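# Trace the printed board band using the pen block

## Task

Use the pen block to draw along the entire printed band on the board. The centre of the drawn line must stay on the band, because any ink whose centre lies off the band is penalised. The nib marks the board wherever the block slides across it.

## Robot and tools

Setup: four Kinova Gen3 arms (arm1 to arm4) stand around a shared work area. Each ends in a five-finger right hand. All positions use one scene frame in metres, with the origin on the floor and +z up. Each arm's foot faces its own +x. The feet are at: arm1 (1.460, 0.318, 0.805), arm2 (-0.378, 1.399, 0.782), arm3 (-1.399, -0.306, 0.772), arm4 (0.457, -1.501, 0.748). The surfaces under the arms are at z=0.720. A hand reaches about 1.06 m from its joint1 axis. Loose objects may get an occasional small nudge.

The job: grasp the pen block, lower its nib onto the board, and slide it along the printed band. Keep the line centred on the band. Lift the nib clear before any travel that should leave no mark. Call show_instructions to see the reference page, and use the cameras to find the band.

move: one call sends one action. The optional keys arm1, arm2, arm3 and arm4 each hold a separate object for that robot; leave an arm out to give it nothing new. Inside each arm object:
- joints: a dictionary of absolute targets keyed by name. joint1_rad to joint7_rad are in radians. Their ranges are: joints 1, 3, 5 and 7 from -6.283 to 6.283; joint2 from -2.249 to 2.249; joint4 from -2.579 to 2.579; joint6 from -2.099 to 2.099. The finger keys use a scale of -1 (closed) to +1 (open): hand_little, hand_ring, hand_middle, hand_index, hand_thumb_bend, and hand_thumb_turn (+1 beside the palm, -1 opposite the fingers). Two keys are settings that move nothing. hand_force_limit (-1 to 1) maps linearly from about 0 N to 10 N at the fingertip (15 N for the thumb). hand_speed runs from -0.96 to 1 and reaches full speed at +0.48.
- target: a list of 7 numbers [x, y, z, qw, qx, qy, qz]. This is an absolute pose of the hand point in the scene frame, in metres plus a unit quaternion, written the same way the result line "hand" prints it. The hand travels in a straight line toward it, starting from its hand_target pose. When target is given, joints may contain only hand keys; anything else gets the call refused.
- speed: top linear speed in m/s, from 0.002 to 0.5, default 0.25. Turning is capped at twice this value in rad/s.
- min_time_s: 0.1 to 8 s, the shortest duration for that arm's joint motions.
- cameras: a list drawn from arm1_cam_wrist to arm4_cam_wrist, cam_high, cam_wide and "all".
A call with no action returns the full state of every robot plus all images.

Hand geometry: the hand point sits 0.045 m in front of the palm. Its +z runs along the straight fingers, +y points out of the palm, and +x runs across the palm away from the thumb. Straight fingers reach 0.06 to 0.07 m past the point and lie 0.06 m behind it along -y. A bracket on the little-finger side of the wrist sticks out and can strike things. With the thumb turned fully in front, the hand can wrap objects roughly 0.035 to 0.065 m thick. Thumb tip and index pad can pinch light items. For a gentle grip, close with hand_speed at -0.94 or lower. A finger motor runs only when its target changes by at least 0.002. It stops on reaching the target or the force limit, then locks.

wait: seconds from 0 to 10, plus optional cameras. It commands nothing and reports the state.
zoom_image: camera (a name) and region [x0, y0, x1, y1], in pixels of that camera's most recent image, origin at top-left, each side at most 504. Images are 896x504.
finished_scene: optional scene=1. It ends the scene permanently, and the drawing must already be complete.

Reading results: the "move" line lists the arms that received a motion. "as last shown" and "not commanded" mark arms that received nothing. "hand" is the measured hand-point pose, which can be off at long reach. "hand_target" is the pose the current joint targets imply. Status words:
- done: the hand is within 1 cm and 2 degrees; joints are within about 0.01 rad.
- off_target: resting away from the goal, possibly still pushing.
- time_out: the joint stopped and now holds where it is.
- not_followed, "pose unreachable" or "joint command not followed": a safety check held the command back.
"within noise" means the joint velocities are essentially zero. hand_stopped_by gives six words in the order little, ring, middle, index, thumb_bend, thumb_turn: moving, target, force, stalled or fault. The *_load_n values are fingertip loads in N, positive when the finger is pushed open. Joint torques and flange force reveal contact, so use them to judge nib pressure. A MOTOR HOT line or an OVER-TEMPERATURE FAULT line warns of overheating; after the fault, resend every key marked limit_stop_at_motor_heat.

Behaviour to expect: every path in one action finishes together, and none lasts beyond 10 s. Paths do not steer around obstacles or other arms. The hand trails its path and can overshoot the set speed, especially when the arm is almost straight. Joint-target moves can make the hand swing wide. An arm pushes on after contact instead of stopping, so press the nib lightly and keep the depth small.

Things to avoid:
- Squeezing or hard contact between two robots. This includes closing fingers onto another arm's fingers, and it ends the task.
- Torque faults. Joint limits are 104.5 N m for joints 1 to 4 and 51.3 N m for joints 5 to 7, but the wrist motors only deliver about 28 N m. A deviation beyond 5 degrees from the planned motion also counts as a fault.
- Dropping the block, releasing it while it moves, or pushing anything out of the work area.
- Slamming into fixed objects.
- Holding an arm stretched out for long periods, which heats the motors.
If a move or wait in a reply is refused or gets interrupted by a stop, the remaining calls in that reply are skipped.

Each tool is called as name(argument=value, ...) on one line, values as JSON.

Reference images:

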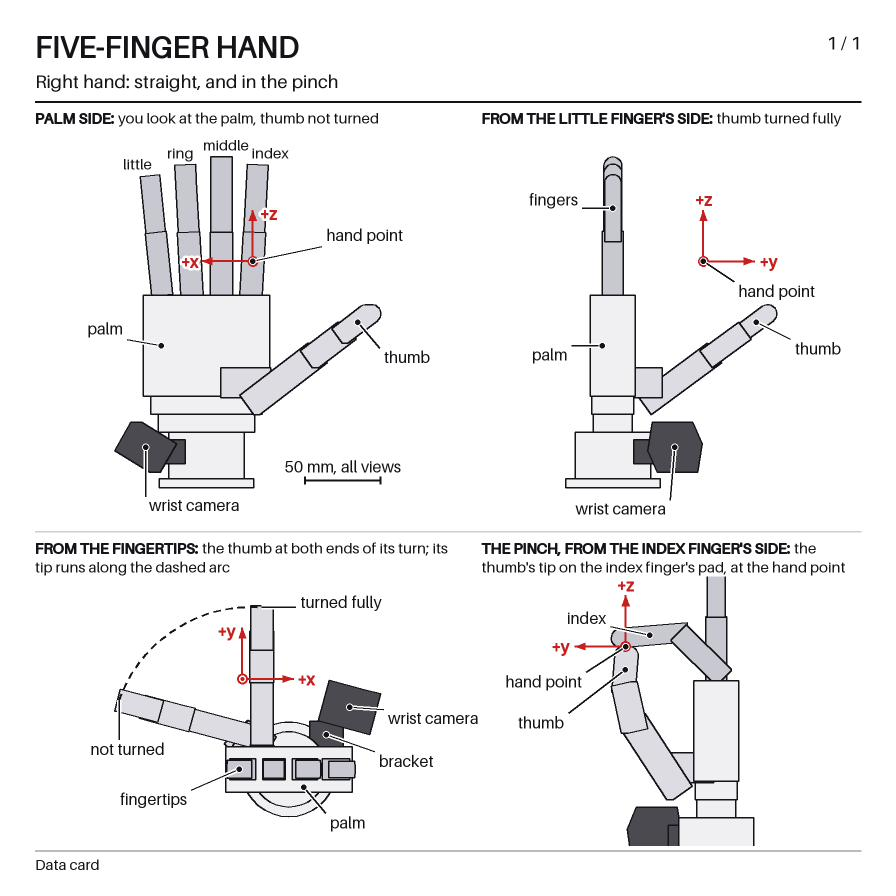

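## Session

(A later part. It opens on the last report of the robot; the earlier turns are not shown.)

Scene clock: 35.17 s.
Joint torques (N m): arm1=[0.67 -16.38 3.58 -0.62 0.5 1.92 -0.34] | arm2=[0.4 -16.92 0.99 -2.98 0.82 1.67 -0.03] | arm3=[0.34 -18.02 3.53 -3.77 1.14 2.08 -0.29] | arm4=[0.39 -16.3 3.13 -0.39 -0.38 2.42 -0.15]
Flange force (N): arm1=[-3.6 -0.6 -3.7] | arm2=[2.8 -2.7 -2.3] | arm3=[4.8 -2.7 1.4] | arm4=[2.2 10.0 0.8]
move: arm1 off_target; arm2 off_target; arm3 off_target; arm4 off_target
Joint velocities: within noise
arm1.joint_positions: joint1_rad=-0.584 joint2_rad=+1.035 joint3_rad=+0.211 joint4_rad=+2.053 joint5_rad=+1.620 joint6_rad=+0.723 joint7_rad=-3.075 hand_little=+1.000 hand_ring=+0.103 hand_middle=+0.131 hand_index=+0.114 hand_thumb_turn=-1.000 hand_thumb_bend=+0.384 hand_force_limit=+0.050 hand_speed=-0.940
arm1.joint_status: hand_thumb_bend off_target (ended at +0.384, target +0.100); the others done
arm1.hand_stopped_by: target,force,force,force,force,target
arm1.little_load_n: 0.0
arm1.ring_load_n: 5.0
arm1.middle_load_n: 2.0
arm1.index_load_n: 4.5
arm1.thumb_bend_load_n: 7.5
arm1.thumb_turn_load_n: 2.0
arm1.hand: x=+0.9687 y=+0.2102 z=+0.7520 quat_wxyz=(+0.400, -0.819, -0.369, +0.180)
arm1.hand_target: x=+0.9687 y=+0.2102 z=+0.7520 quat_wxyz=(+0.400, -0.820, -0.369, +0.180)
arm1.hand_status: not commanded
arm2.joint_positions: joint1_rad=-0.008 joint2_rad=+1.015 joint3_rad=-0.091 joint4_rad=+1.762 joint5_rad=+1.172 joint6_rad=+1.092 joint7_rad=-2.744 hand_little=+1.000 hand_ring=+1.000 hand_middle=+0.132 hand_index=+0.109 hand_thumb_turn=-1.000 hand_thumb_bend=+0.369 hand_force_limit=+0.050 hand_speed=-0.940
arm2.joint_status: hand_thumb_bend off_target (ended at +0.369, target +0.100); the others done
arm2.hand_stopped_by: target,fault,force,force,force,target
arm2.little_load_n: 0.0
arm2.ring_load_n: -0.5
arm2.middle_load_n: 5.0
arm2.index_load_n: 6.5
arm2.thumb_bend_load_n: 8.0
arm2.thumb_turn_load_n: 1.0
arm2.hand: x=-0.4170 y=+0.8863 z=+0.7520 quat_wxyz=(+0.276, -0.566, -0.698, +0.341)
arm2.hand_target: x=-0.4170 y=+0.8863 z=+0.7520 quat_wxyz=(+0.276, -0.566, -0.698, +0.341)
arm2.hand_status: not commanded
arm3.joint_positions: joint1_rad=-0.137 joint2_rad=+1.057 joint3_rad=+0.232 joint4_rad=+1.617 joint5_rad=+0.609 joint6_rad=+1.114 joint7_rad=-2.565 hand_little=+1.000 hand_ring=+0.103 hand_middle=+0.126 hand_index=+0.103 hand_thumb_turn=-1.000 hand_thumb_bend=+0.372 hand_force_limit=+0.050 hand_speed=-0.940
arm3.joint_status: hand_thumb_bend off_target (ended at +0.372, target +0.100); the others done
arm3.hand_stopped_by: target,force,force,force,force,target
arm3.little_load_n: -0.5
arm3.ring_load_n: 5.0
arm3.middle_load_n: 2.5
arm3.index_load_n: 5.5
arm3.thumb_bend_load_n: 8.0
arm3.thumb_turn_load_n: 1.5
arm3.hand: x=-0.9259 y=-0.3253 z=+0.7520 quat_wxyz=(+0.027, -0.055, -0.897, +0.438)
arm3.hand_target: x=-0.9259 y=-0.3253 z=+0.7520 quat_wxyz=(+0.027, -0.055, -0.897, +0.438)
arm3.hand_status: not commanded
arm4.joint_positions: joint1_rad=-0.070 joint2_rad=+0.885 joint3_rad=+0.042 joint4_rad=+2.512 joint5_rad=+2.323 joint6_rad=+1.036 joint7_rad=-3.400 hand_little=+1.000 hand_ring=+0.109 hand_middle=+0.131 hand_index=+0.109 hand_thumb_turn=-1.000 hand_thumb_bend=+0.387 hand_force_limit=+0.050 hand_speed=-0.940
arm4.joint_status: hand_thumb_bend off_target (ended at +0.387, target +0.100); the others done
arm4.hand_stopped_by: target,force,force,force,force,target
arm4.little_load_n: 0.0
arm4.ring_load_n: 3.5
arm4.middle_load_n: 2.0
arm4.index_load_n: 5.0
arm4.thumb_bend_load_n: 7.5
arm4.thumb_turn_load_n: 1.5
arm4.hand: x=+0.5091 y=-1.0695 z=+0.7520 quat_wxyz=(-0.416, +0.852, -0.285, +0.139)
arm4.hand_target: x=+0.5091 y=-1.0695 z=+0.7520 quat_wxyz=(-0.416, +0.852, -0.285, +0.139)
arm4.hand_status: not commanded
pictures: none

move(arm1={"target":[0.9687,0.2102,0.79,-0.3997,0.8195,0.3691,-0.1801],"speed":0.06}, arm2={"target":[-0.417,0.8863,0.79,-0.2759,0.5656,0.6985,-0.3407],"speed":0.06}, arm3={"target":[-0.9259,-0.3253,0.79,-0.0267,0.0548,0.8971,-0.4376],"speed":0.06}, arm4={"target":[0.5091,-1.0695,0.79,-0.4157,0.8523,-0.2852,0.1391],"speed":0.06}, cameras=["arm1_cam_wrist","arm2_cam_wrist","arm3_cam_wrist","arm4_cam_wrist"])

move(arm1={"target":[0.965,0.448,0.79,-0.4317,0.8851,0.156,-0.0761],"speed":0.12}, arm2={"target":[-0.4273,0.9146,0.79,-0.2291,0.4696,0.7663,-0.3738],"speed":0.12}, arm3={"target":[-0.9341,-0.3993,0.79,0.0949,-0.1945,0.8775,-0.428],"speed":0.12}, arm4={"target":[0.6567,-1.0175,0.79,-0.3834,0.7861,-0.4357,0.2125],"speed":0.12}, cameras=["all"])

Scene clock: 38.30 s.
Joint torques (N m): arm1=[0.64 -15.99 3.43 -1.36 0.63 1.93 -0.3] | arm2=[0.24 -18.27 1.24 -3.81 1.17 2.38 -0.02] | arm3=[0.35 -17.7 3.41 -4.29 1.25 2.04 -0.29] | arm4=[0.38 -15.35 3.01 -1.63 -0.21 2.45 -0.17]
Flange force (N): arm1=[-2.8 -0.6 -3.6] | arm2=[3.0 0.3 0.8] | arm3=[5.0 -2.4 1.7] | arm4=[1.9 10.2 2.0]
move: arm1 done; arm2 done; arm3 done; arm4 done
Joint velocities: within noise
arm1.joint_positions: joint1_rad=-0.590 joint2_rad=+0.933 joint3_rad=+0.222 joint4_rad=+2.077 joint5_rad=+1.552 joint6_rad=+0.723 joint7_rad=-2.959 hand_little=+1.000 hand_ring=+0.103 hand_middle=+0.131 hand_index=+0.114 hand_thumb_turn=-1.000 hand_thumb_bend=+0.384 hand_force_limit=+0.050 hand_speed=-0.940
arm1.joint_status: not commanded
arm1.hand_stopped_by: target,force,force,force,force,target
arm1.little_load_n: 0.0
arm1.ring_load_n: 5.0
arm1.middle_load_n: 2.0
arm1.index_load_n: 4.5
arm1.thumb_bend_load_n: 8.0
arm1.thumb_turn_load_n: 2.5
arm1.hand: x=+0.9687 y=+0.2102 z=+0.7900 quat_wxyz=(+0.400, -0.819, -0.369, +0.180)
arm1.hand_target: x=+0.9687 y=+0.2102 z=+0.7900 quat_wxyz=(+0.400, -0.819, -0.369, +0.180)
arm1.hand_status: done (0.000 m and 0.0 deg from the pose sent, 0.038 m and 0.0 deg at the start)
arm2.joint_positions: joint1_rad=-0.001 joint2_rad=+0.931 joint3_rad=-0.102 joint4_rad=+1.776 joint5_rad=+1.138 joint6_rad=+1.126 joint7_rad=-2.676 hand_little=+1.000 hand_ring=+1.000 hand_middle=+0.132 hand_index=+0.109 hand_thumb_turn=-1.000 hand_thumb_bend=+0.369 hand_force_limit=+0.050 hand_speed=-0.940
arm2.joint_status: not commanded
arm2.hand_stopped_by: target,fault,force,force,force,target
arm2.little_load_n: 0.0
arm2.ring_load_n: 0.0
arm2.middle_load_n: 5.0
arm2.index_load_n: 7.0
arm2.thumb_bend_load_n: 7.5
arm2.thumb_turn_load_n: 0.5
arm2.hand: x=-0.4170 y=+0.8863 z=+0.7900 quat_wxyz=(+0.276, -0.566, -0.698, +0.341)
arm2.hand_target: x=-0.4170 y=+0.8863 z=+0.7900 quat_wxyz=(+0.276, -0.566, -0.698, +0.341)
arm2.hand_status: done (0.000 m and 0.0 deg from the pose sent, 0.038 m and 0.0 deg at the start)
arm3.joint_positions: joint1_rad=-0.139 joint2_rad=+0.978 joint3_rad=+0.237 joint4_rad=+1.628 joint5_rad=+0.607 joint6_rad=+1.166 joint7_rad=-2.522 hand_little=+1.000 hand_ring=+0.103 hand_middle=+0.126 hand_index=+0.103 hand_thumb_turn=-1.000 hand_thumb_bend=+0.372 hand_force_limit=+0.050 hand_speed=-0.940
arm3.joint_status: not commanded
arm3.hand_stopped_by: target,force,force,force,force,target
arm3.little_load_n: 0.0
arm3.ring_load_n: 5.0
arm3.middle_load_n: 3.0
arm3.index_load_n: 5.5
arm3.thumb_bend_load_n: 8.0
arm3.thumb_turn_load_n: 2.0
arm3.hand: x=-0.9259 y=-0.3253 z=+0.7900 quat_wxyz=(+0.027, -0.055, -0.897, +0.438)
arm3.hand_target: x=-0.9259 y=-0.3253 z=+0.7900 quat_wxyz=(+0.027, -0.055, -0.897, +0.438)
arm3.hand_status: done (0.000 m and 0.0 deg from the pose sent, 0.038 m and 0.0 deg at the start)
arm4.joint_positions: joint1_rad=-0.094 joint2_rad=+0.735 joint3_rad=+0.075 joint4_rad=+2.521 joint5_rad=+2.269 joint6_rad=+0.930 joint7_rad=-3.286 hand_little=+1.000 hand_ring=+0.109 hand_middle=+0.131 hand_index=+0.109 hand_thumb_turn=-1.000 hand_thumb_bend=+0.387 hand_force_limit=+0.050 hand_speed=-0.940
arm4.joint_status: not commanded
arm4.hand_stopped_by: target,force,force,force,force,target
arm4.little_load_n: 0.0
arm4.ring_load_n: 3.5
arm4.middle_load_n: 1.5
arm4.index_load_n: 4.5
arm4.thumb_bend_load_n: 7.5
arm4.thumb_turn_load_n: 1.5
arm4.hand: x=+0.5091 y=-1.0695 z=+0.7900 quat_wxyz=(-0.416, +0.852, -0.285, +0.139)
arm4.hand_target: x=+0.5091 y=-1.0695 z=+0.7900 quat_wxyz=(-0.416, +0.852, -0.285, +0.139)
arm4.hand_status: done (0.000 m and 0.0 deg from the pose sent, 0.038 m and 0.0 deg at the start)

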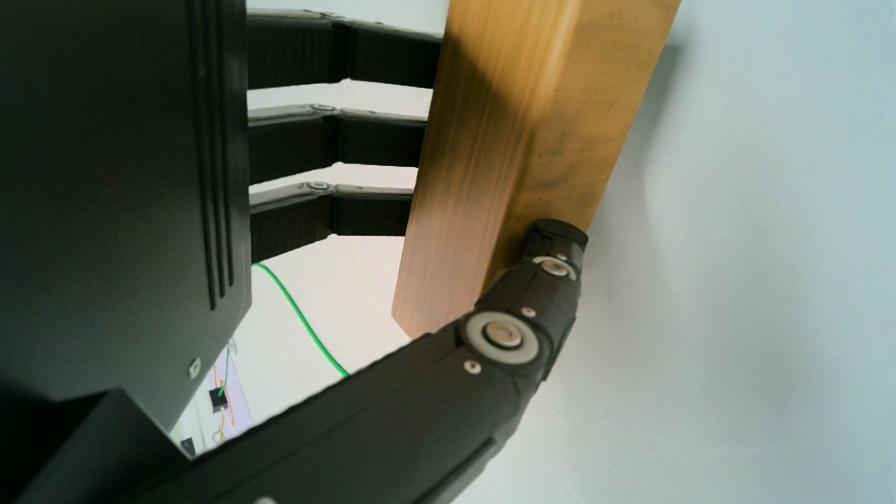

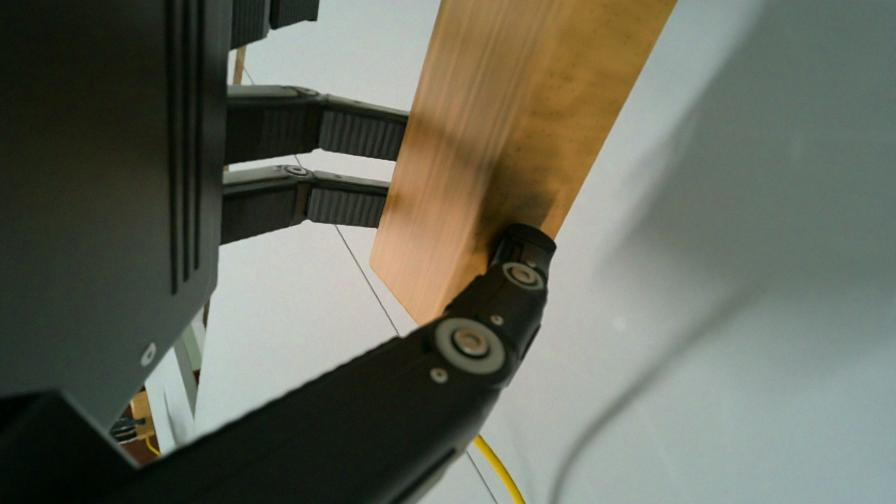

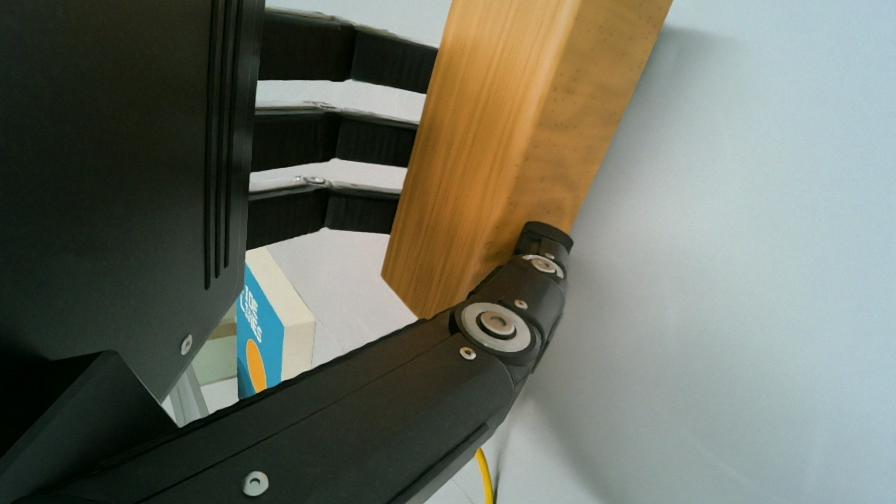

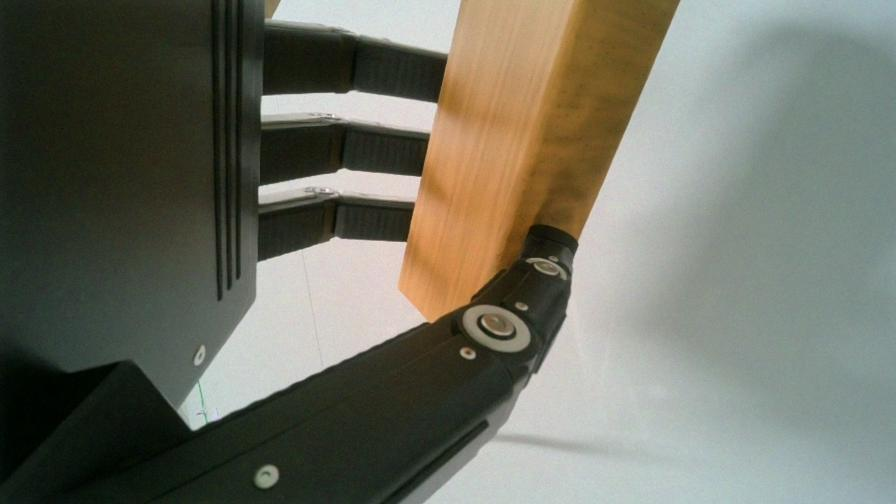

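Scene clock: 41.30 s.
Joint torques (N m): arm1=[0.59 -15.98 4.31 -1.4 0.74 1.9 -0.31] | arm2=[0.24 -16.23 1.51 -2.49 0.79 2.56 -0.04] | arm3=[0.53 -13.51 4.65 -2.04 0.19 2.44 -0.26] | arm4=[0.45 -17.55 4.33 -3.95 0.09 2.48 -0.11]
Flange force (N): arm1=[-3.5 -0.7 -3.8] | arm2=[1.4 0.5 -0.4] | arm3=[1.7 -1.3 -3.2] | arm4=[1.4 7.6 2.4]
move: arm1 done; arm2 done; arm3 done; arm4 done
Joint velocities: within noise
arm1.joint_positions: joint1_rad=-0.208 joint2_rad=+0.967 joint3_rad=+0.366 joint4_rad=+2.037 joint5_rad=+1.445 joint6_rad=+0.611 joint7_rad=-2.891 hand_little=+1.000 hand_ring=+0.103 hand_middle=+0.131 hand_index=+0.114 hand_thumb_turn=-1.000 hand_thumb_bend=+0.384 hand_force_limit=+0.050 hand_speed=-0.940
arm1.joint_status: not commanded
arm1.hand_stopped_by: target,force,force,force,force,target
arm1.little_load_n: 0.0
arm1.ring_load_n: 5.0
arm1.middle_load_n: 1.5
arm1.index_load_n: 4.5
arm1.thumb_bend_load_n: 7.5
arm1.thumb_turn_load_n: 2.5
arm1.hand: x=+0.9650 y=+0.4480 z=+0.7900 quat_wxyz=(+0.432, -0.885, -0.156, +0.076)
arm1.hand_target: x=+0.9650 y=+0.4480 z=+0.7900 quat_wxyz=(+0.432, -0.885, -0.156, +0.076)
arm1.hand_status: done (0.000 m and 0.0 deg from the pose sent, 0.238 m and 28.5 deg at the start)
arm2.joint_positions: joint1_rad=-0.013 joint2_rad=+0.859 joint3_rad=-0.071 joint4_rad=+2.077 joint5_rad=+1.483 joint6_rad=+0.963 joint7_rad=-2.878 hand_little=+1.000 hand_ring=+1.000 hand_middle=+0.132 hand_index=+0.109 hand_thumb_turn=-1.000 hand_thumb_bend=+0.369 hand_force_limit=+0.050 hand_speed=-0.940
arm2.joint_status: not commanded
arm2.hand_stopped_by: target,fault,force,force,force,target
arm2.little_load_n: 0.0
arm2.ring_load_n: -0.5
arm2.middle_load_n: 5.0
arm2.index_load_n: 7.0
arm2.thumb_bend_load_n: 7.5
arm2.thumb_turn_load_n: 0.5
arm2.hand: x=-0.4273 y=+0.9146 z=+0.7900 quat_wxyz=(+0.229, -0.470, -0.766, +0.374)
arm2.hand_target: x=-0.4273 y=+0.9146 z=+0.7900 quat_wxyz=(+0.229, -0.470, -0.766, +0.374)
arm2.hand_status: done (0.000 m and 0.0 deg from the pose sent, 0.030 m and 15.0 deg at the start)
arm3.joint_positions: joint1_rad=-0.210 joint2_rad=+0.900 joint3_rad=+0.481 joint4_rad=+2.171 joint5_rad=+1.472 joint6_rad=+0.535 joint7_rad=-2.930 hand_little=+1.000 hand_ring=+0.103 hand_middle=+0.126 hand_index=+0.103 hand_thumb_turn=-1.000 hand_thumb_bend=+0.372 hand_force_limit=+0.050 hand_speed=-0.940
arm3.joint_status: not commanded
arm3.hand_stopped_by: target,force,force,force,force,target
arm3.little_load_n: 0.0
arm3.ring_load_n: 4.5
arm3.middle_load_n: 3.0
arm3.index_load_n: 5.0
arm3.thumb_bend_load_n: 8.0
arm3.thumb_turn_load_n: 2.0
arm3.hand: x=-0.9341 y=-0.3993 z=+0.7900 quat_wxyz=(-0.095, +0.195, -0.877, +0.428)
arm3.hand_target: x=-0.9341 y=-0.3993 z=+0.7900 quat_wxyz=(-0.095, +0.195, -0.877, +0.428)
arm3.hand_status: done (0.000 m and 0.0 deg from the pose sent, 0.074 m and 32.0 deg at the start)
arm4.joint_positions: joint1_rad=+0.095 joint2_rad=+0.774 joint3_rad=+0.285 joint4_rad=+2.212 joint5_rad=+2.076 joint6_rad=+0.644 joint7_rad=-3.061 hand_little=+1.000 hand_ring=+0.109 hand_middle=+0.131 hand_index=+0.109 hand_thumb_turn=-1.000 hand_thumb_bend=+0.387 hand_force_limit=+0.050 hand_speed=-0.940
arm4.joint_status: not commanded
arm4.hand_stopped_by: target,force,force,force,force,target
arm4.little_load_n: 0.0
arm4.ring_load_n: 3.5
arm4.middle_load_n: 1.5
arm4.index_load_n: 5.0
arm4.thumb_bend_load_n: 7.5
arm4.thumb_turn_load_n: 1.5
arm4.hand: x=+0.6567 y=-1.0175 z=+0.7900 quat_wxyz=(-0.383, +0.786, -0.436, +0.213)
arm4.hand_target: x=+0.6567 y=-1.0175 z=+0.7900 quat_wxyz=(-0.383, +0.786, -0.436, +0.213)
arm4.hand_status: done (0.000 m and 0.0 deg from the pose sent, 0.156 m and 21.0 deg at the start)
pictures: arm1_cam_wrist, arm2_cam_wrist, arm3_cam_wrist, arm4_cam_wrist, cam_high, cam_wide

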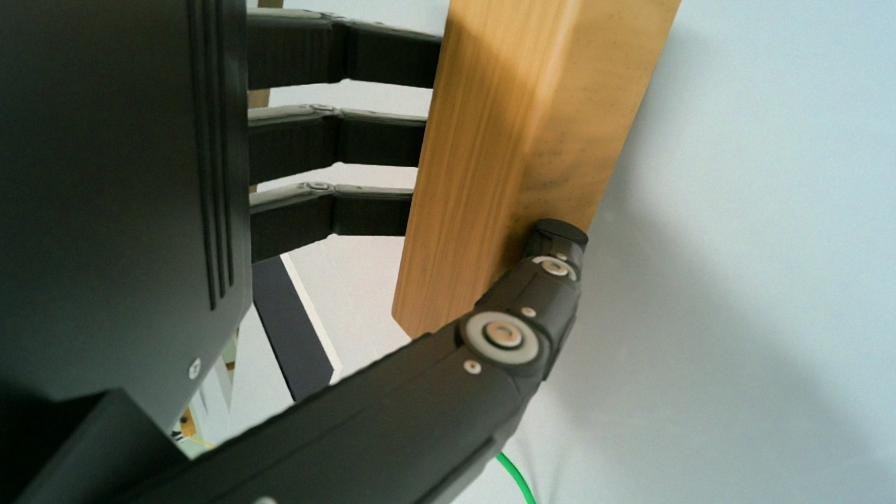

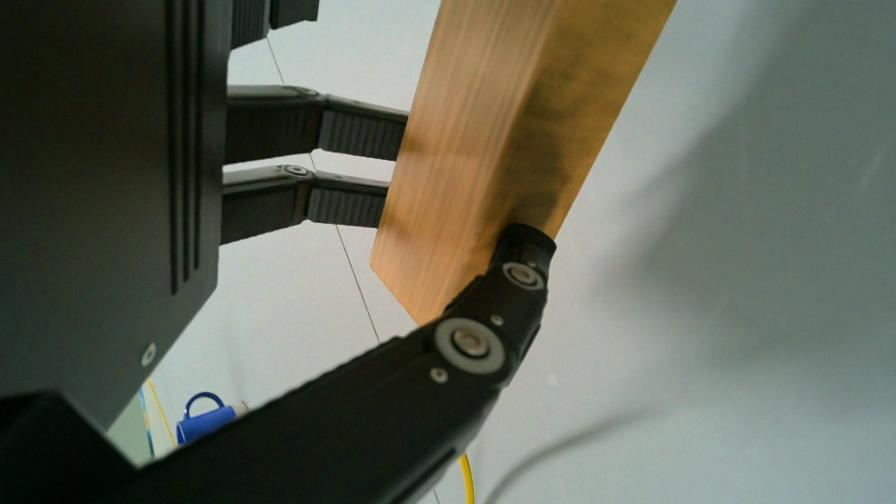

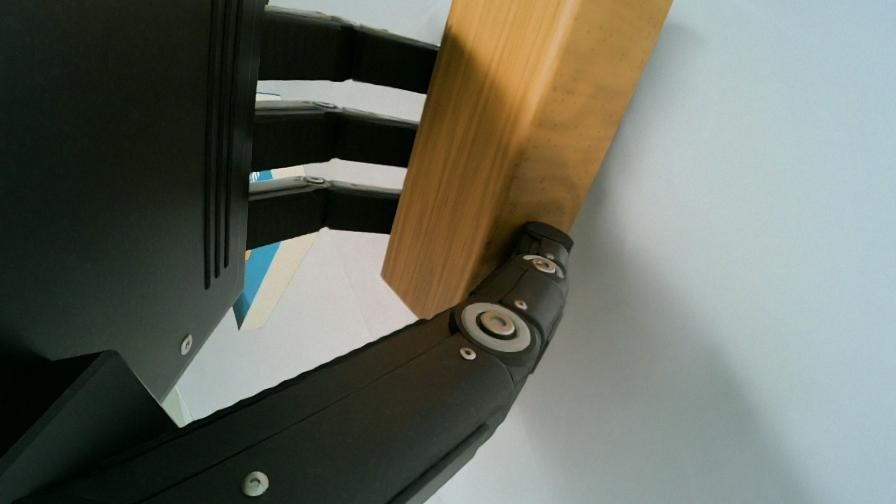

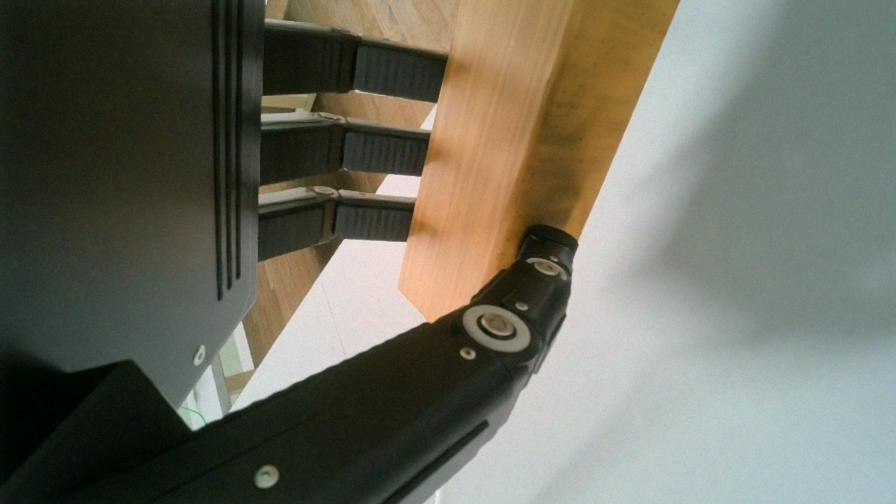

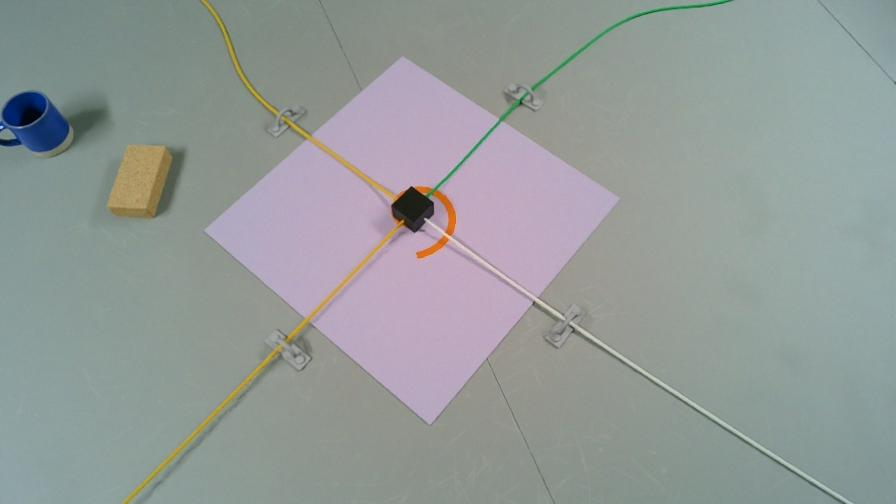

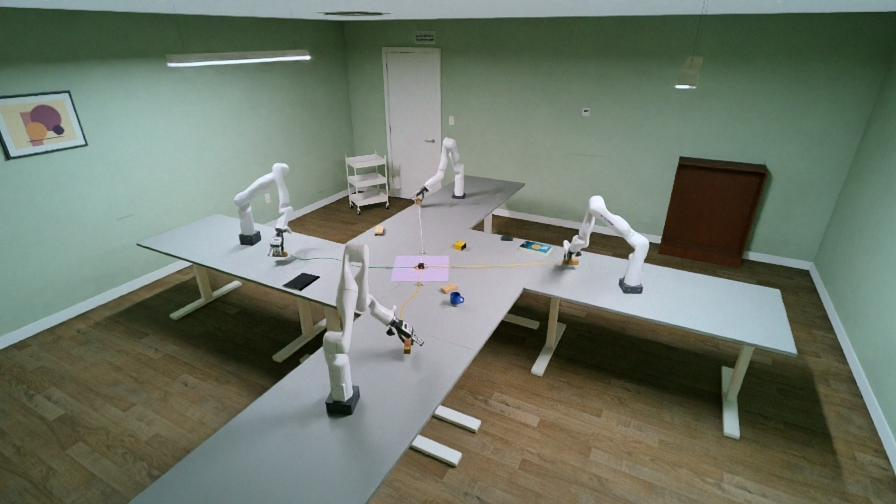

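zoom_image(camera="cam_high", region=[340, 150, 500, 280])

zoom_image(camera="cam_wide", region=[380, 190, 600, 300])

Scaled by 3.150 from the camera's image (finer frame: 1280x720).

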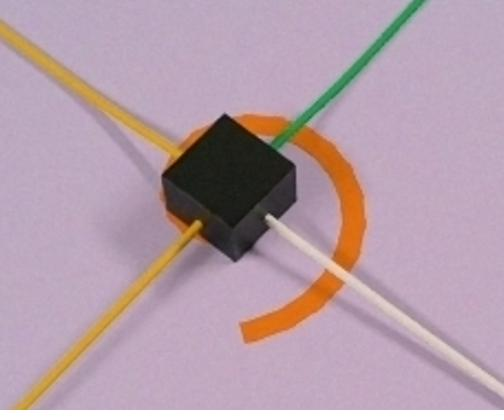

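Scaled by 2.291 from the camera's image (finer frame: 1280x720).

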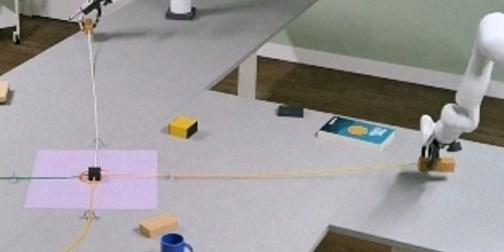

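zoom_image(camera="cam_high", region=[380, 175, 470, 265])

Scaled by 5.600 from the camera's image (finer frame: 1280x720).

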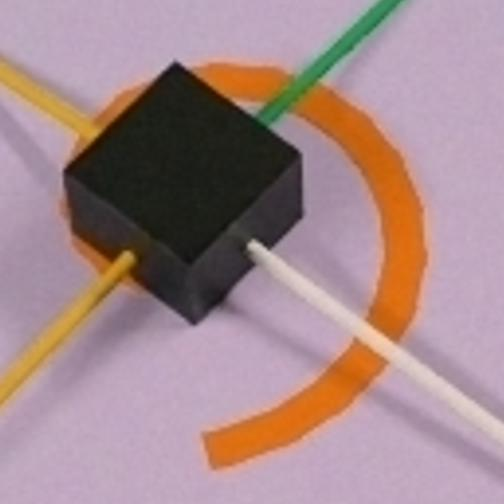

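zoom_image(camera="cam_wide", region=[260, 220, 400, 300])

zoom_image(camera="cam_wide", region=[360, 260, 460, 370])

zoom_image(camera="cam_wide", region=[380, 180, 460, 260])

zoom_image(camera="cam_wide", region=[440, 230, 600, 290])

Scaled by 3.600 from the camera's image (finer frame: 1280x720).

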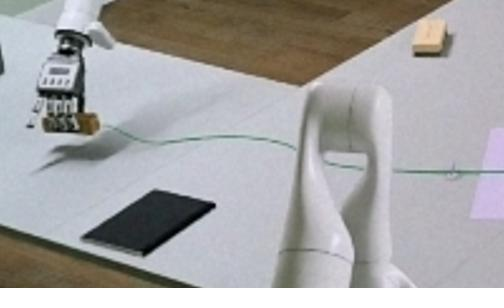

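Scaled by 4.582 from the camera's image (finer frame: 1280x720).

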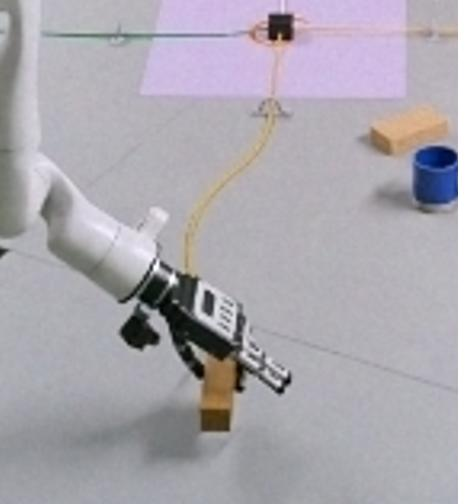

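Scaled by 6.300 from the camera's image (finer frame: 1280x720).

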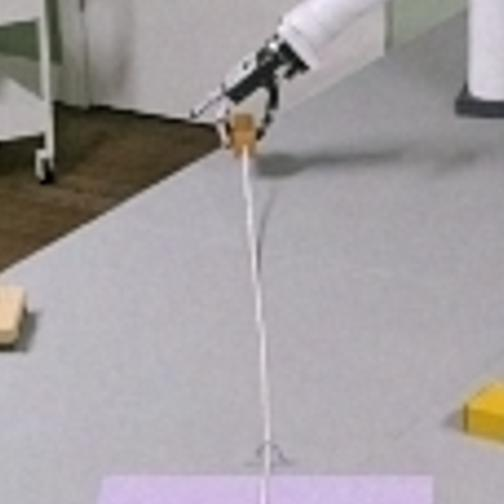

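Scaled by 3.150 from the camera's image (finer frame: 1280x720).

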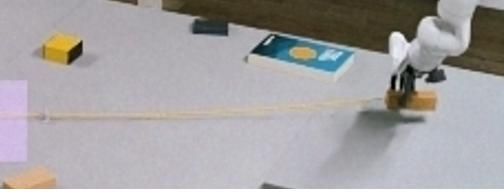

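move(arm1={"target":[0.9885,0.4566,0.79,-0.4317,0.8851,0.156,-0.0761],"speed":0.05}, arm2={"target":[-0.4318,0.9235,0.79,-0.2291,0.4696,0.7663,-0.3738],"speed":0.05}, arm3={"target":[-0.9314,-0.398,0.79,0.0949,-0.1945,0.8775,-0.428],"speed":0.05}, cameras=["cam_high","cam_wide"])

zoom_image(camera="cam_high", region=[380, 175, 470, 265])

zoom_image(camera="cam_wide", region=[260, 220, 460, 370])

Scene clock: 47.80 s.
Joint torques (N m): arm1=[0.62 -15.22 4.25 -0.85 0.54 1.89 -0.32] | arm2=[0.23 -15.94 1.46 -2.26 0.69 2.58 -0.03] | arm3=[0.38 -13.78 4.59 -2.38 0.25 2.39 -0.3] | arm4=[0.4 -17.61 4.32 -3.94 0.08 2.47 -0.13]
Flange force (N): arm1=[-3.8 -0.8 -4.4] | arm2=[1.4 0.5 -0.3] | arm3=[2.2 -1.2 -3.0] | arm4=[1.4 7.7 2.6]
move: arm1 done; arm2 done; arm3 done
Joint velocities: within noise
arm1.joint_positions: joint1_rad=-0.214 joint2_rad=+0.962 joint3_rad=+0.379 joint4_rad=+2.119 joint5_rad=+1.555 joint6_rad=+0.596 joint7_rad=-3.021 hand_little=+1.000 hand_ring=+0.103 hand_middle=+0.131 hand_index=+0.114 hand_thumb_turn=-1.000 hand_thumb_bend=+0.384 hand_force_limit=+0.050 hand_speed=-0.940
arm1.joint_status: not commanded
arm1.hand_stopped_by: target,force,force,force,force,target
arm1.little_load_n: -0.5
arm1.ring_load_n: 5.0
arm1.middle_load_n: 2.0
arm1.index_load_n: 4.5
arm1.thumb_bend_load_n: 8.0
arm1.thumb_turn_load_n: 2.5
arm1.hand: x=+0.9885 y=+0.4566 z=+0.7900 quat_wxyz=(+0.432, -0.885, -0.156, +0.076)
arm1.hand_target: x=+0.9885 y=+0.4566 z=+0.7900 quat_wxyz=(+0.432, -0.885, -0.156, +0.076)
arm1.hand_status: done (0.000 m and 0.0 deg from the pose sent, 0.025 m and 0.0 deg at the start)
arm2.joint_positions: joint1_rad=-0.012 joint2_rad=+0.854 joint3_rad=-0.069 joint4_rad=+2.110 joint5_rad=+1.503 joint6_rad=+0.959 joint7_rad=-2.911 hand_little=+1.000 hand_ring=+1.000 hand_middle=+0.132 hand_index=+0.109 hand_thumb_turn=-1.000 hand_thumb_bend=+0.369 hand_force_limit=+0.050 hand_speed=-0.940
arm2.joint_status: not commanded
arm2.hand_stopped_by: target,fault,force,force,force,target
arm2.little_load_n: 0.0
arm2.ring_load_n: 0.0
arm2.middle_load_n: 5.0
arm2.index_load_n: 7.0
arm2.thumb_bend_load_n: 7.5
arm2.thumb_turn_load_n: 0.0
arm2.hand: x=-0.4318 y=+0.9235 z=+0.7900 quat_wxyz=(+0.229, -0.470, -0.766, +0.374)
arm2.hand_target: x=-0.4318 y=+0.9235 z=+0.7900 quat_wxyz=(+0.229, -0.470, -0.766, +0.374)
arm2.hand_status: done (0.000 m and 0.0 deg from the pose sent, 0.010 m and 0.0 deg at the start)
arm3.joint_positions: joint1_rad=-0.209 joint2_rad=+0.900 joint3_rad=+0.479 joint4_rad=+2.162 joint5_rad=+1.456 joint6_rad=+0.537 joint7_rad=-2.913 hand_little=+1.000 hand_ring=+0.103 hand_middle=+0.126 hand_index=+0.103 hand_thumb_turn=-1.000 hand_thumb_bend=+0.372 hand_force_limit=+0.050 hand_speed=-0.940
arm3.joint_status: not commanded
arm3.hand_stopped_by: target,force,force,force,force,target
arm3.little_load_n: 0.0
arm3.ring_load_n: 5.0
arm3.middle_load_n: 3.0
arm3.index_load_n: 5.5
arm3.thumb_bend_load_n: 7.5
arm3.thumb_turn_load_n: 1.5
arm3.hand: x=-0.9314 y=-0.3980 z=+0.7900 quat_wxyz=(-0.095, +0.194, -0.877, +0.428)
arm3.hand_target: x=-0.9314 y=-0.3980 z=+0.7900 quat_wxyz=(-0.095, +0.194, -0.877, +0.428)
arm3.hand_status: done (0.000 m and 0.0 deg from the pose sent, 0.003 m and 0.0 deg at the start)
arm4: as last shown
arm4.thumb_bend_load_n: 7.0

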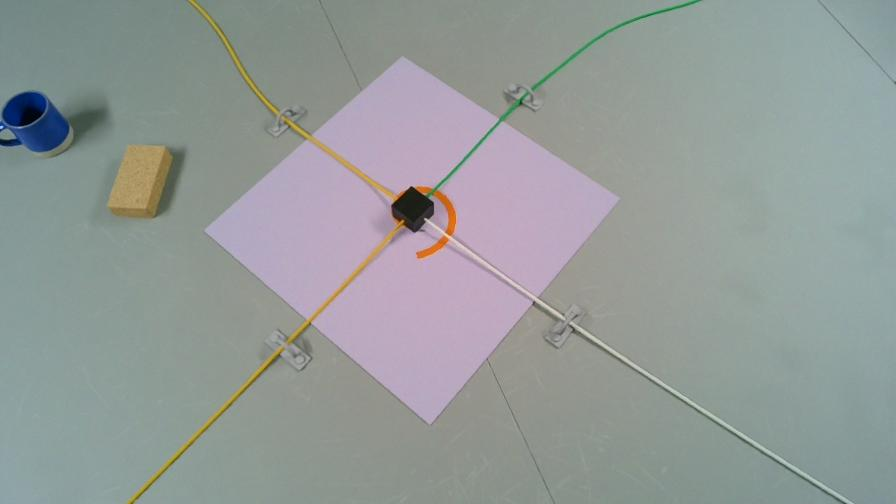

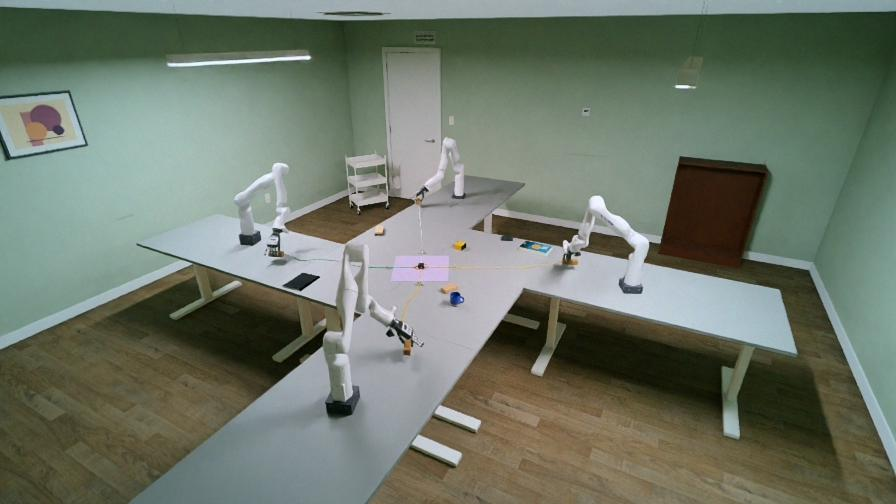

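Scaled by 5.600 from the camera's image (finer frame: 1280x720).

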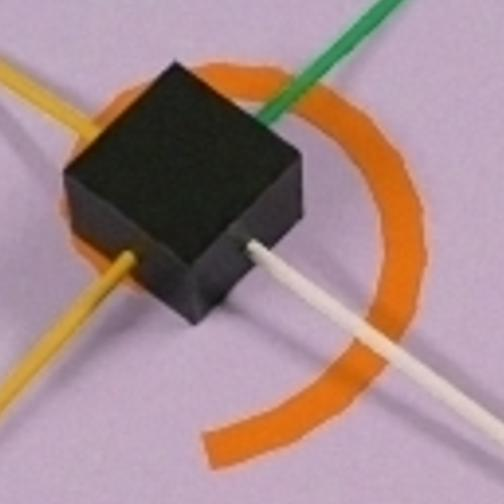

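Scaled by 2.520 from the camera's image (finer frame: 1280x720).

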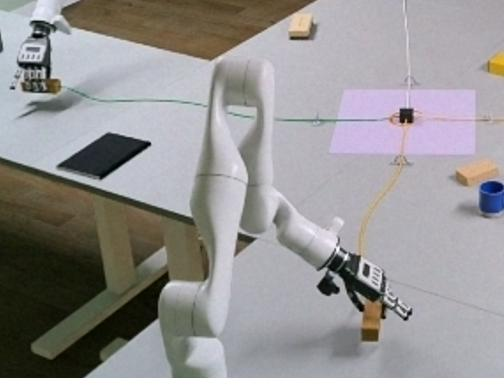

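move(arm1={"target":[1.0026,0.4617,0.79,-0.4317,0.8851,0.156,-0.0761],"speed":0.05}, arm2={"target":[-0.4363,0.9324,0.79,-0.2291,0.4696,0.7663,-0.3738],"speed":0.05}, cameras=["cam_high","cam_wide"])

zoom_image(camera="cam_high", region=[380, 175, 470, 265])

zoom_image(camera="cam_wide", region=[260, 220, 460, 370])

Scene clock: 49.00 s.
Joint torques (N m): arm1=[0.6 -14.93 4.2 -0.45 0.45 1.92 -0.31] | arm2=[0.26 -15.75 1.51 -2.02 0.69 2.6 -0.03] | arm3=[0.41 -13.73 4.55 -2.41 0.28 2.39 -0.29] | arm4=[0.45 -17.61 4.36 -3.98 0.08 2.49 -0.13]
Flange force (N): arm1=[-4.2 -0.6 -4.3] | arm2=[1.1 0.7 -0.5] | arm3=[2.2 -1.3 -3.2] | arm4=[1.4 7.8 2.5]
move: arm1 done; arm2 done
Joint velocities: within noise
arm1.joint_positions: joint1_rad=-0.211 joint2_rad=+0.959 joint3_rad=+0.380 joint4_rad=+2.167 joint5_rad=+1.626 joint6_rad=+0.597 joint7_rad=-3.102 hand_little=+1.000 hand_ring=+0.103 hand_middle=+0.131 hand_index=+0.114 hand_thumb_turn=-1.000 hand_thumb_bend=+0.384 hand_force_limit=+0.050 hand_speed=-0.940
arm1.joint_status: not commanded
arm1.hand_stopped_by: target,force,force,force,force,target
arm1.little_load_n: 0.0
arm1.ring_load_n: 5.0
arm1.middle_load_n: 1.5
arm1.index_load_n: 4.5
arm1.thumb_bend_load_n: 8.0
arm1.thumb_turn_load_n: 2.5
arm1.hand: x=+1.0026 y=+0.4617 z=+0.7900 quat_wxyz=(+0.432, -0.885, -0.156, +0.076)
arm1.hand_target: x=+1.0026 y=+0.4617 z=+0.7900 quat_wxyz=(+0.432, -0.885, -0.156, +0.076)
arm1.hand_status: done (0.000 m and 0.0 deg from the pose sent, 0.015 m and 0.0 deg at the start)
arm2.joint_positions: joint1_rad=-0.011 joint2_rad=+0.849 joint3_rad=-0.068 joint4_rad=+2.142 joint5_rad=+1.524 joint6_rad=+0.956 joint7_rad=-2.945 hand_little=+1.000 hand_ring=+1.000 hand_middle=+0.132 hand_index=+0.109 hand_thumb_turn=-1.000 hand_thumb_bend=+0.369 hand_force_limit=+0.050 hand_speed=-0.940
arm2.joint_status: not commanded
arm2.hand_stopped_by: target,fault,force,force,force,target
arm2.little_load_n: -0.5
arm2.ring_load_n: 0.0
arm2.middle_load_n: 5.0
arm2.index_load_n: 7.0
arm2.thumb_bend_load_n: 7.0
arm2.thumb_turn_load_n: 0.0
arm2.hand: x=-0.4363 y=+0.9324 z=+0.7900 quat_wxyz=(+0.229, -0.470, -0.766, +0.374)
arm2.hand_target: x=-0.4363 y=+0.9324 z=+0.7900 quat_wxyz=(+0.229, -0.470, -0.766, +0.374)
arm2.hand_status: done (0.000 m and 0.0 deg from the pose sent, 0.010 m and 0.0 deg at the start)
arm3, arm4: as last shown
arm3.middle_load_n: 2.5
arm3.index_load_n: 5.0
arm4.index_load_n: 4.5
arm4.thumb_bend_load_n: 7.5

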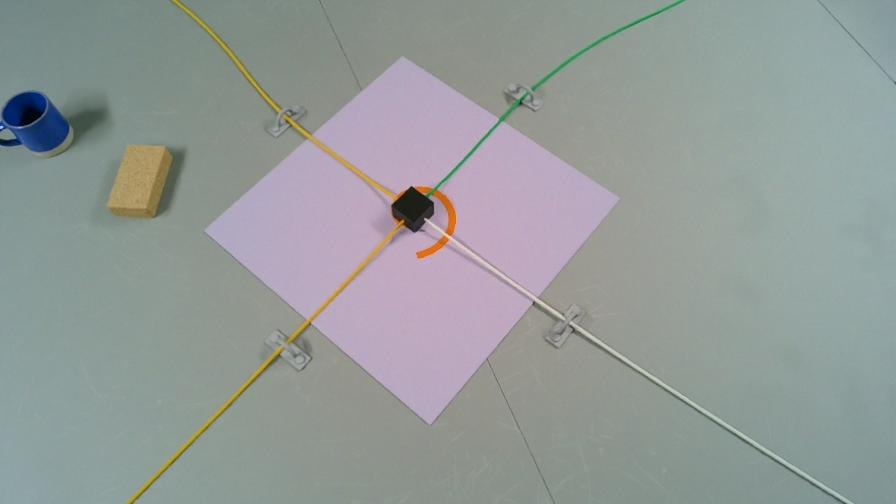

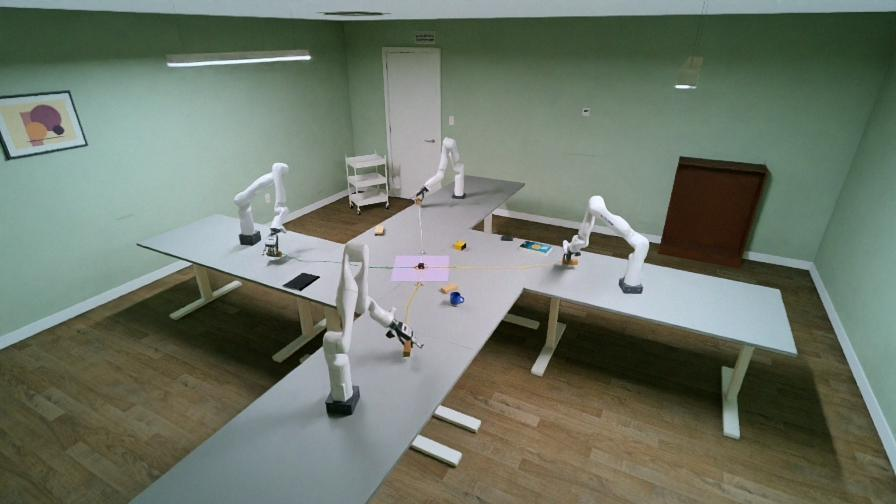

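Scaled by 5.600 from the camera's image (finer frame: 1280x720).

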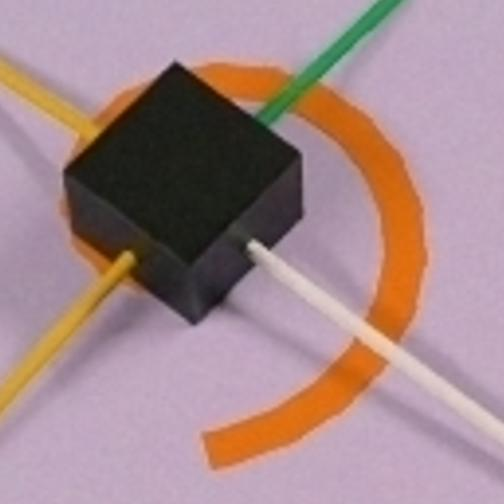

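Scaled by 2.520 from the camera's image (finer frame: 1280x720).

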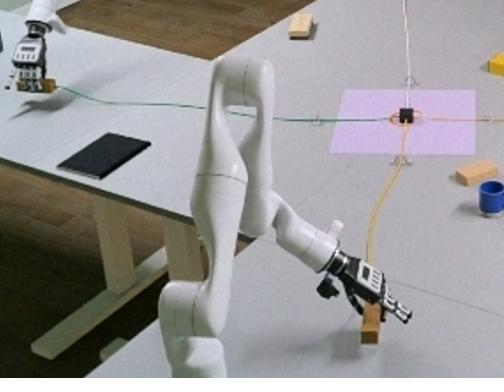

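move(arm1={"target":[1.012,0.4651,0.79,-0.4317,0.8851,0.156,-0.0761],"speed":0.05}, arm2={"target":[-0.4408,0.9413,0.79,-0.2291,0.4696,0.7663,-0.3738],"speed":0.05}, cameras=["cam_high","cam_wide"])

zoom_image(camera="cam_high", region=[380, 175, 470, 265])

zoom_image(camera="cam_wide", region=[260, 220, 460, 370])

Scene clock: 50.23 s.
Joint torques (N m): arm1=[0.6 -14.59 4.15 -0.24 0.43 1.96 -0.34] | arm2=[0.25 -15.36 1.56 -1.78 0.65 2.63 -0.03] | arm3=[0.37 -13.74 4.6 -2.46 0.27 2.4 -0.32] | arm4=[0.43 -17.67 4.37 -3.9 0.09 2.47 -0.17]
Flange force (N): arm1=[-4.6 -0.9 -4.8] | arm2=[0.9 0.4 -0.9] | arm3=[2.3 -1.3 -3.3] | arm4=[1.1 7.7 2.7]
move: arm1 done; arm2 done
Joint velocities: within noise
arm1.joint_positions: joint1_rad=-0.206 joint2_rad=+0.957 joint3_rad=+0.376 joint4_rad=+2.198 joint5_rad=+1.675 joint6_rad=+0.602 joint7_rad=-3.157 hand_little=+1.000 hand_ring=+0.103 hand_middle=+0.131 hand_index=+0.114 hand_thumb_turn=-1.000 hand_thumb_bend=+0.384 hand_force_limit=+0.050 hand_speed=-0.940
arm1.joint_status: not commanded
arm1.hand_stopped_by: target,force,force,force,force,target
arm1.little_load_n: 0.0
arm1.ring_load_n: 5.0
arm1.middle_load_n: 1.5
arm1.index_load_n: 4.5
arm1.thumb_bend_load_n: 8.0
arm1.thumb_turn_load_n: 2.5
arm1.hand: x=+1.0120 y=+0.4651 z=+0.7900 quat_wxyz=(+0.432, -0.885, -0.156, +0.076)
arm1.hand_target: x=+1.0120 y=+0.4651 z=+0.7900 quat_wxyz=(+0.432, -0.885, -0.156, +0.076)
arm1.hand_status: done (0.000 m and 0.0 deg from the pose sent, 0.010 m and 0.0 deg at the start)
arm2.joint_positions: joint1_rad=-0.009 joint2_rad=+0.845 joint3_rad=-0.067 joint4_rad=+2.175 joint5_rad=+1.545 joint6_rad=+0.954 joint7_rad=-2.979 hand_little=+1.000 hand_ring=+1.000 hand_middle=+0.132 hand_index=+0.109 hand_thumb_turn=-1.000 hand_thumb_bend=+0.369 hand_force_limit=+0.050 hand_speed=-0.940
arm2.joint_status: not commanded
arm2.hand_stopped_by: target,fault,force,force,force,target
arm2.little_load_n: 0.0
arm2.ring_load_n: 0.0
arm2.middle_load_n: 5.0
arm2.index_load_n: 7.5
arm2.thumb_bend_load_n: 7.5
arm2.thumb_turn_load_n: 0.5
arm2.hand: x=-0.4408 y=+0.9413 z=+0.7900 quat_wxyz=(+0.229, -0.470, -0.766, +0.374)
arm2.hand_target: x=-0.4408 y=+0.9413 z=+0.7900 quat_wxyz=(+0.229, -0.470, -0.766, +0.374)
arm2.hand_status: done (0.000 m and 0.0 deg from the pose sent, 0.010 m and 0.0 deg at the start)
arm3, arm4: as last shown
arm3.thumb_bend_load_n: 8.0
arm4.index_load_n: 5.0
arm4.thumb_bend_load_n: 8.0

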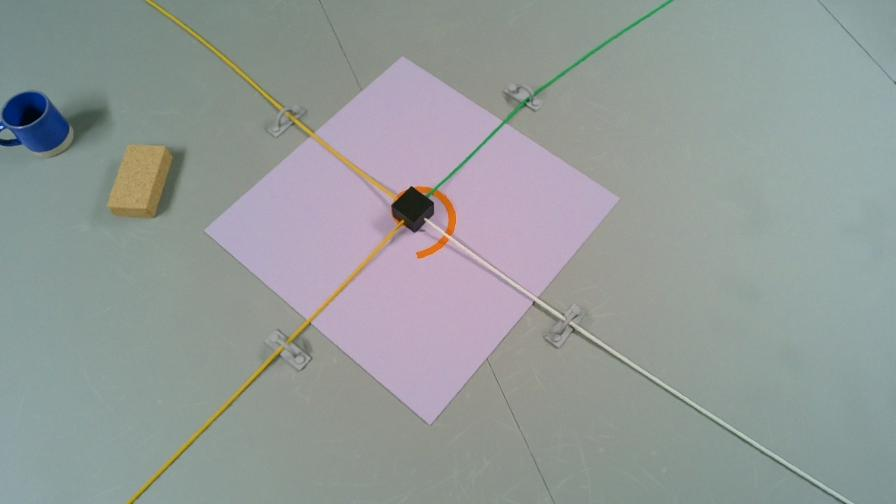

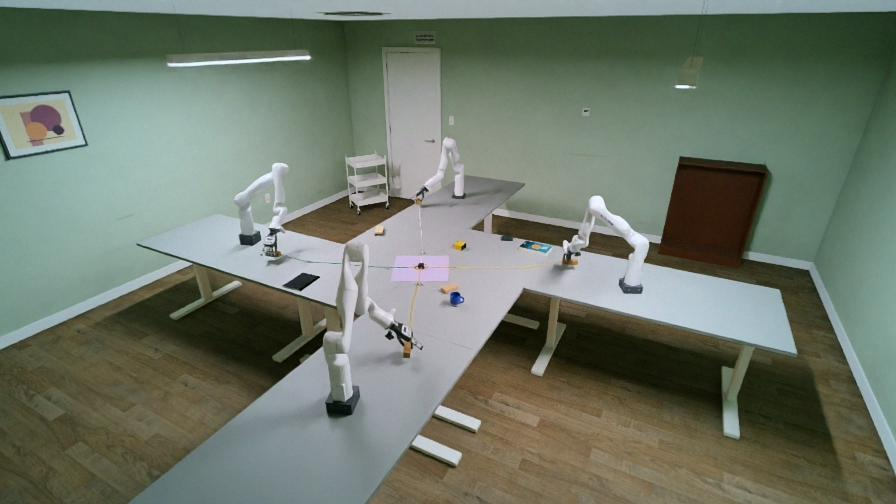

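Scaled by 5.600 from the camera's image (finer frame: 1280x720).

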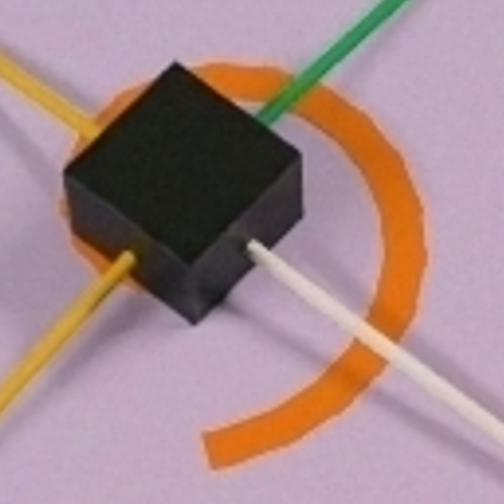

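Scaled by 2.520 from the camera's image (finer frame: 1280x720).

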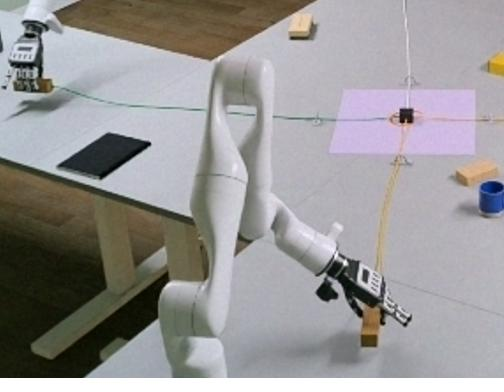

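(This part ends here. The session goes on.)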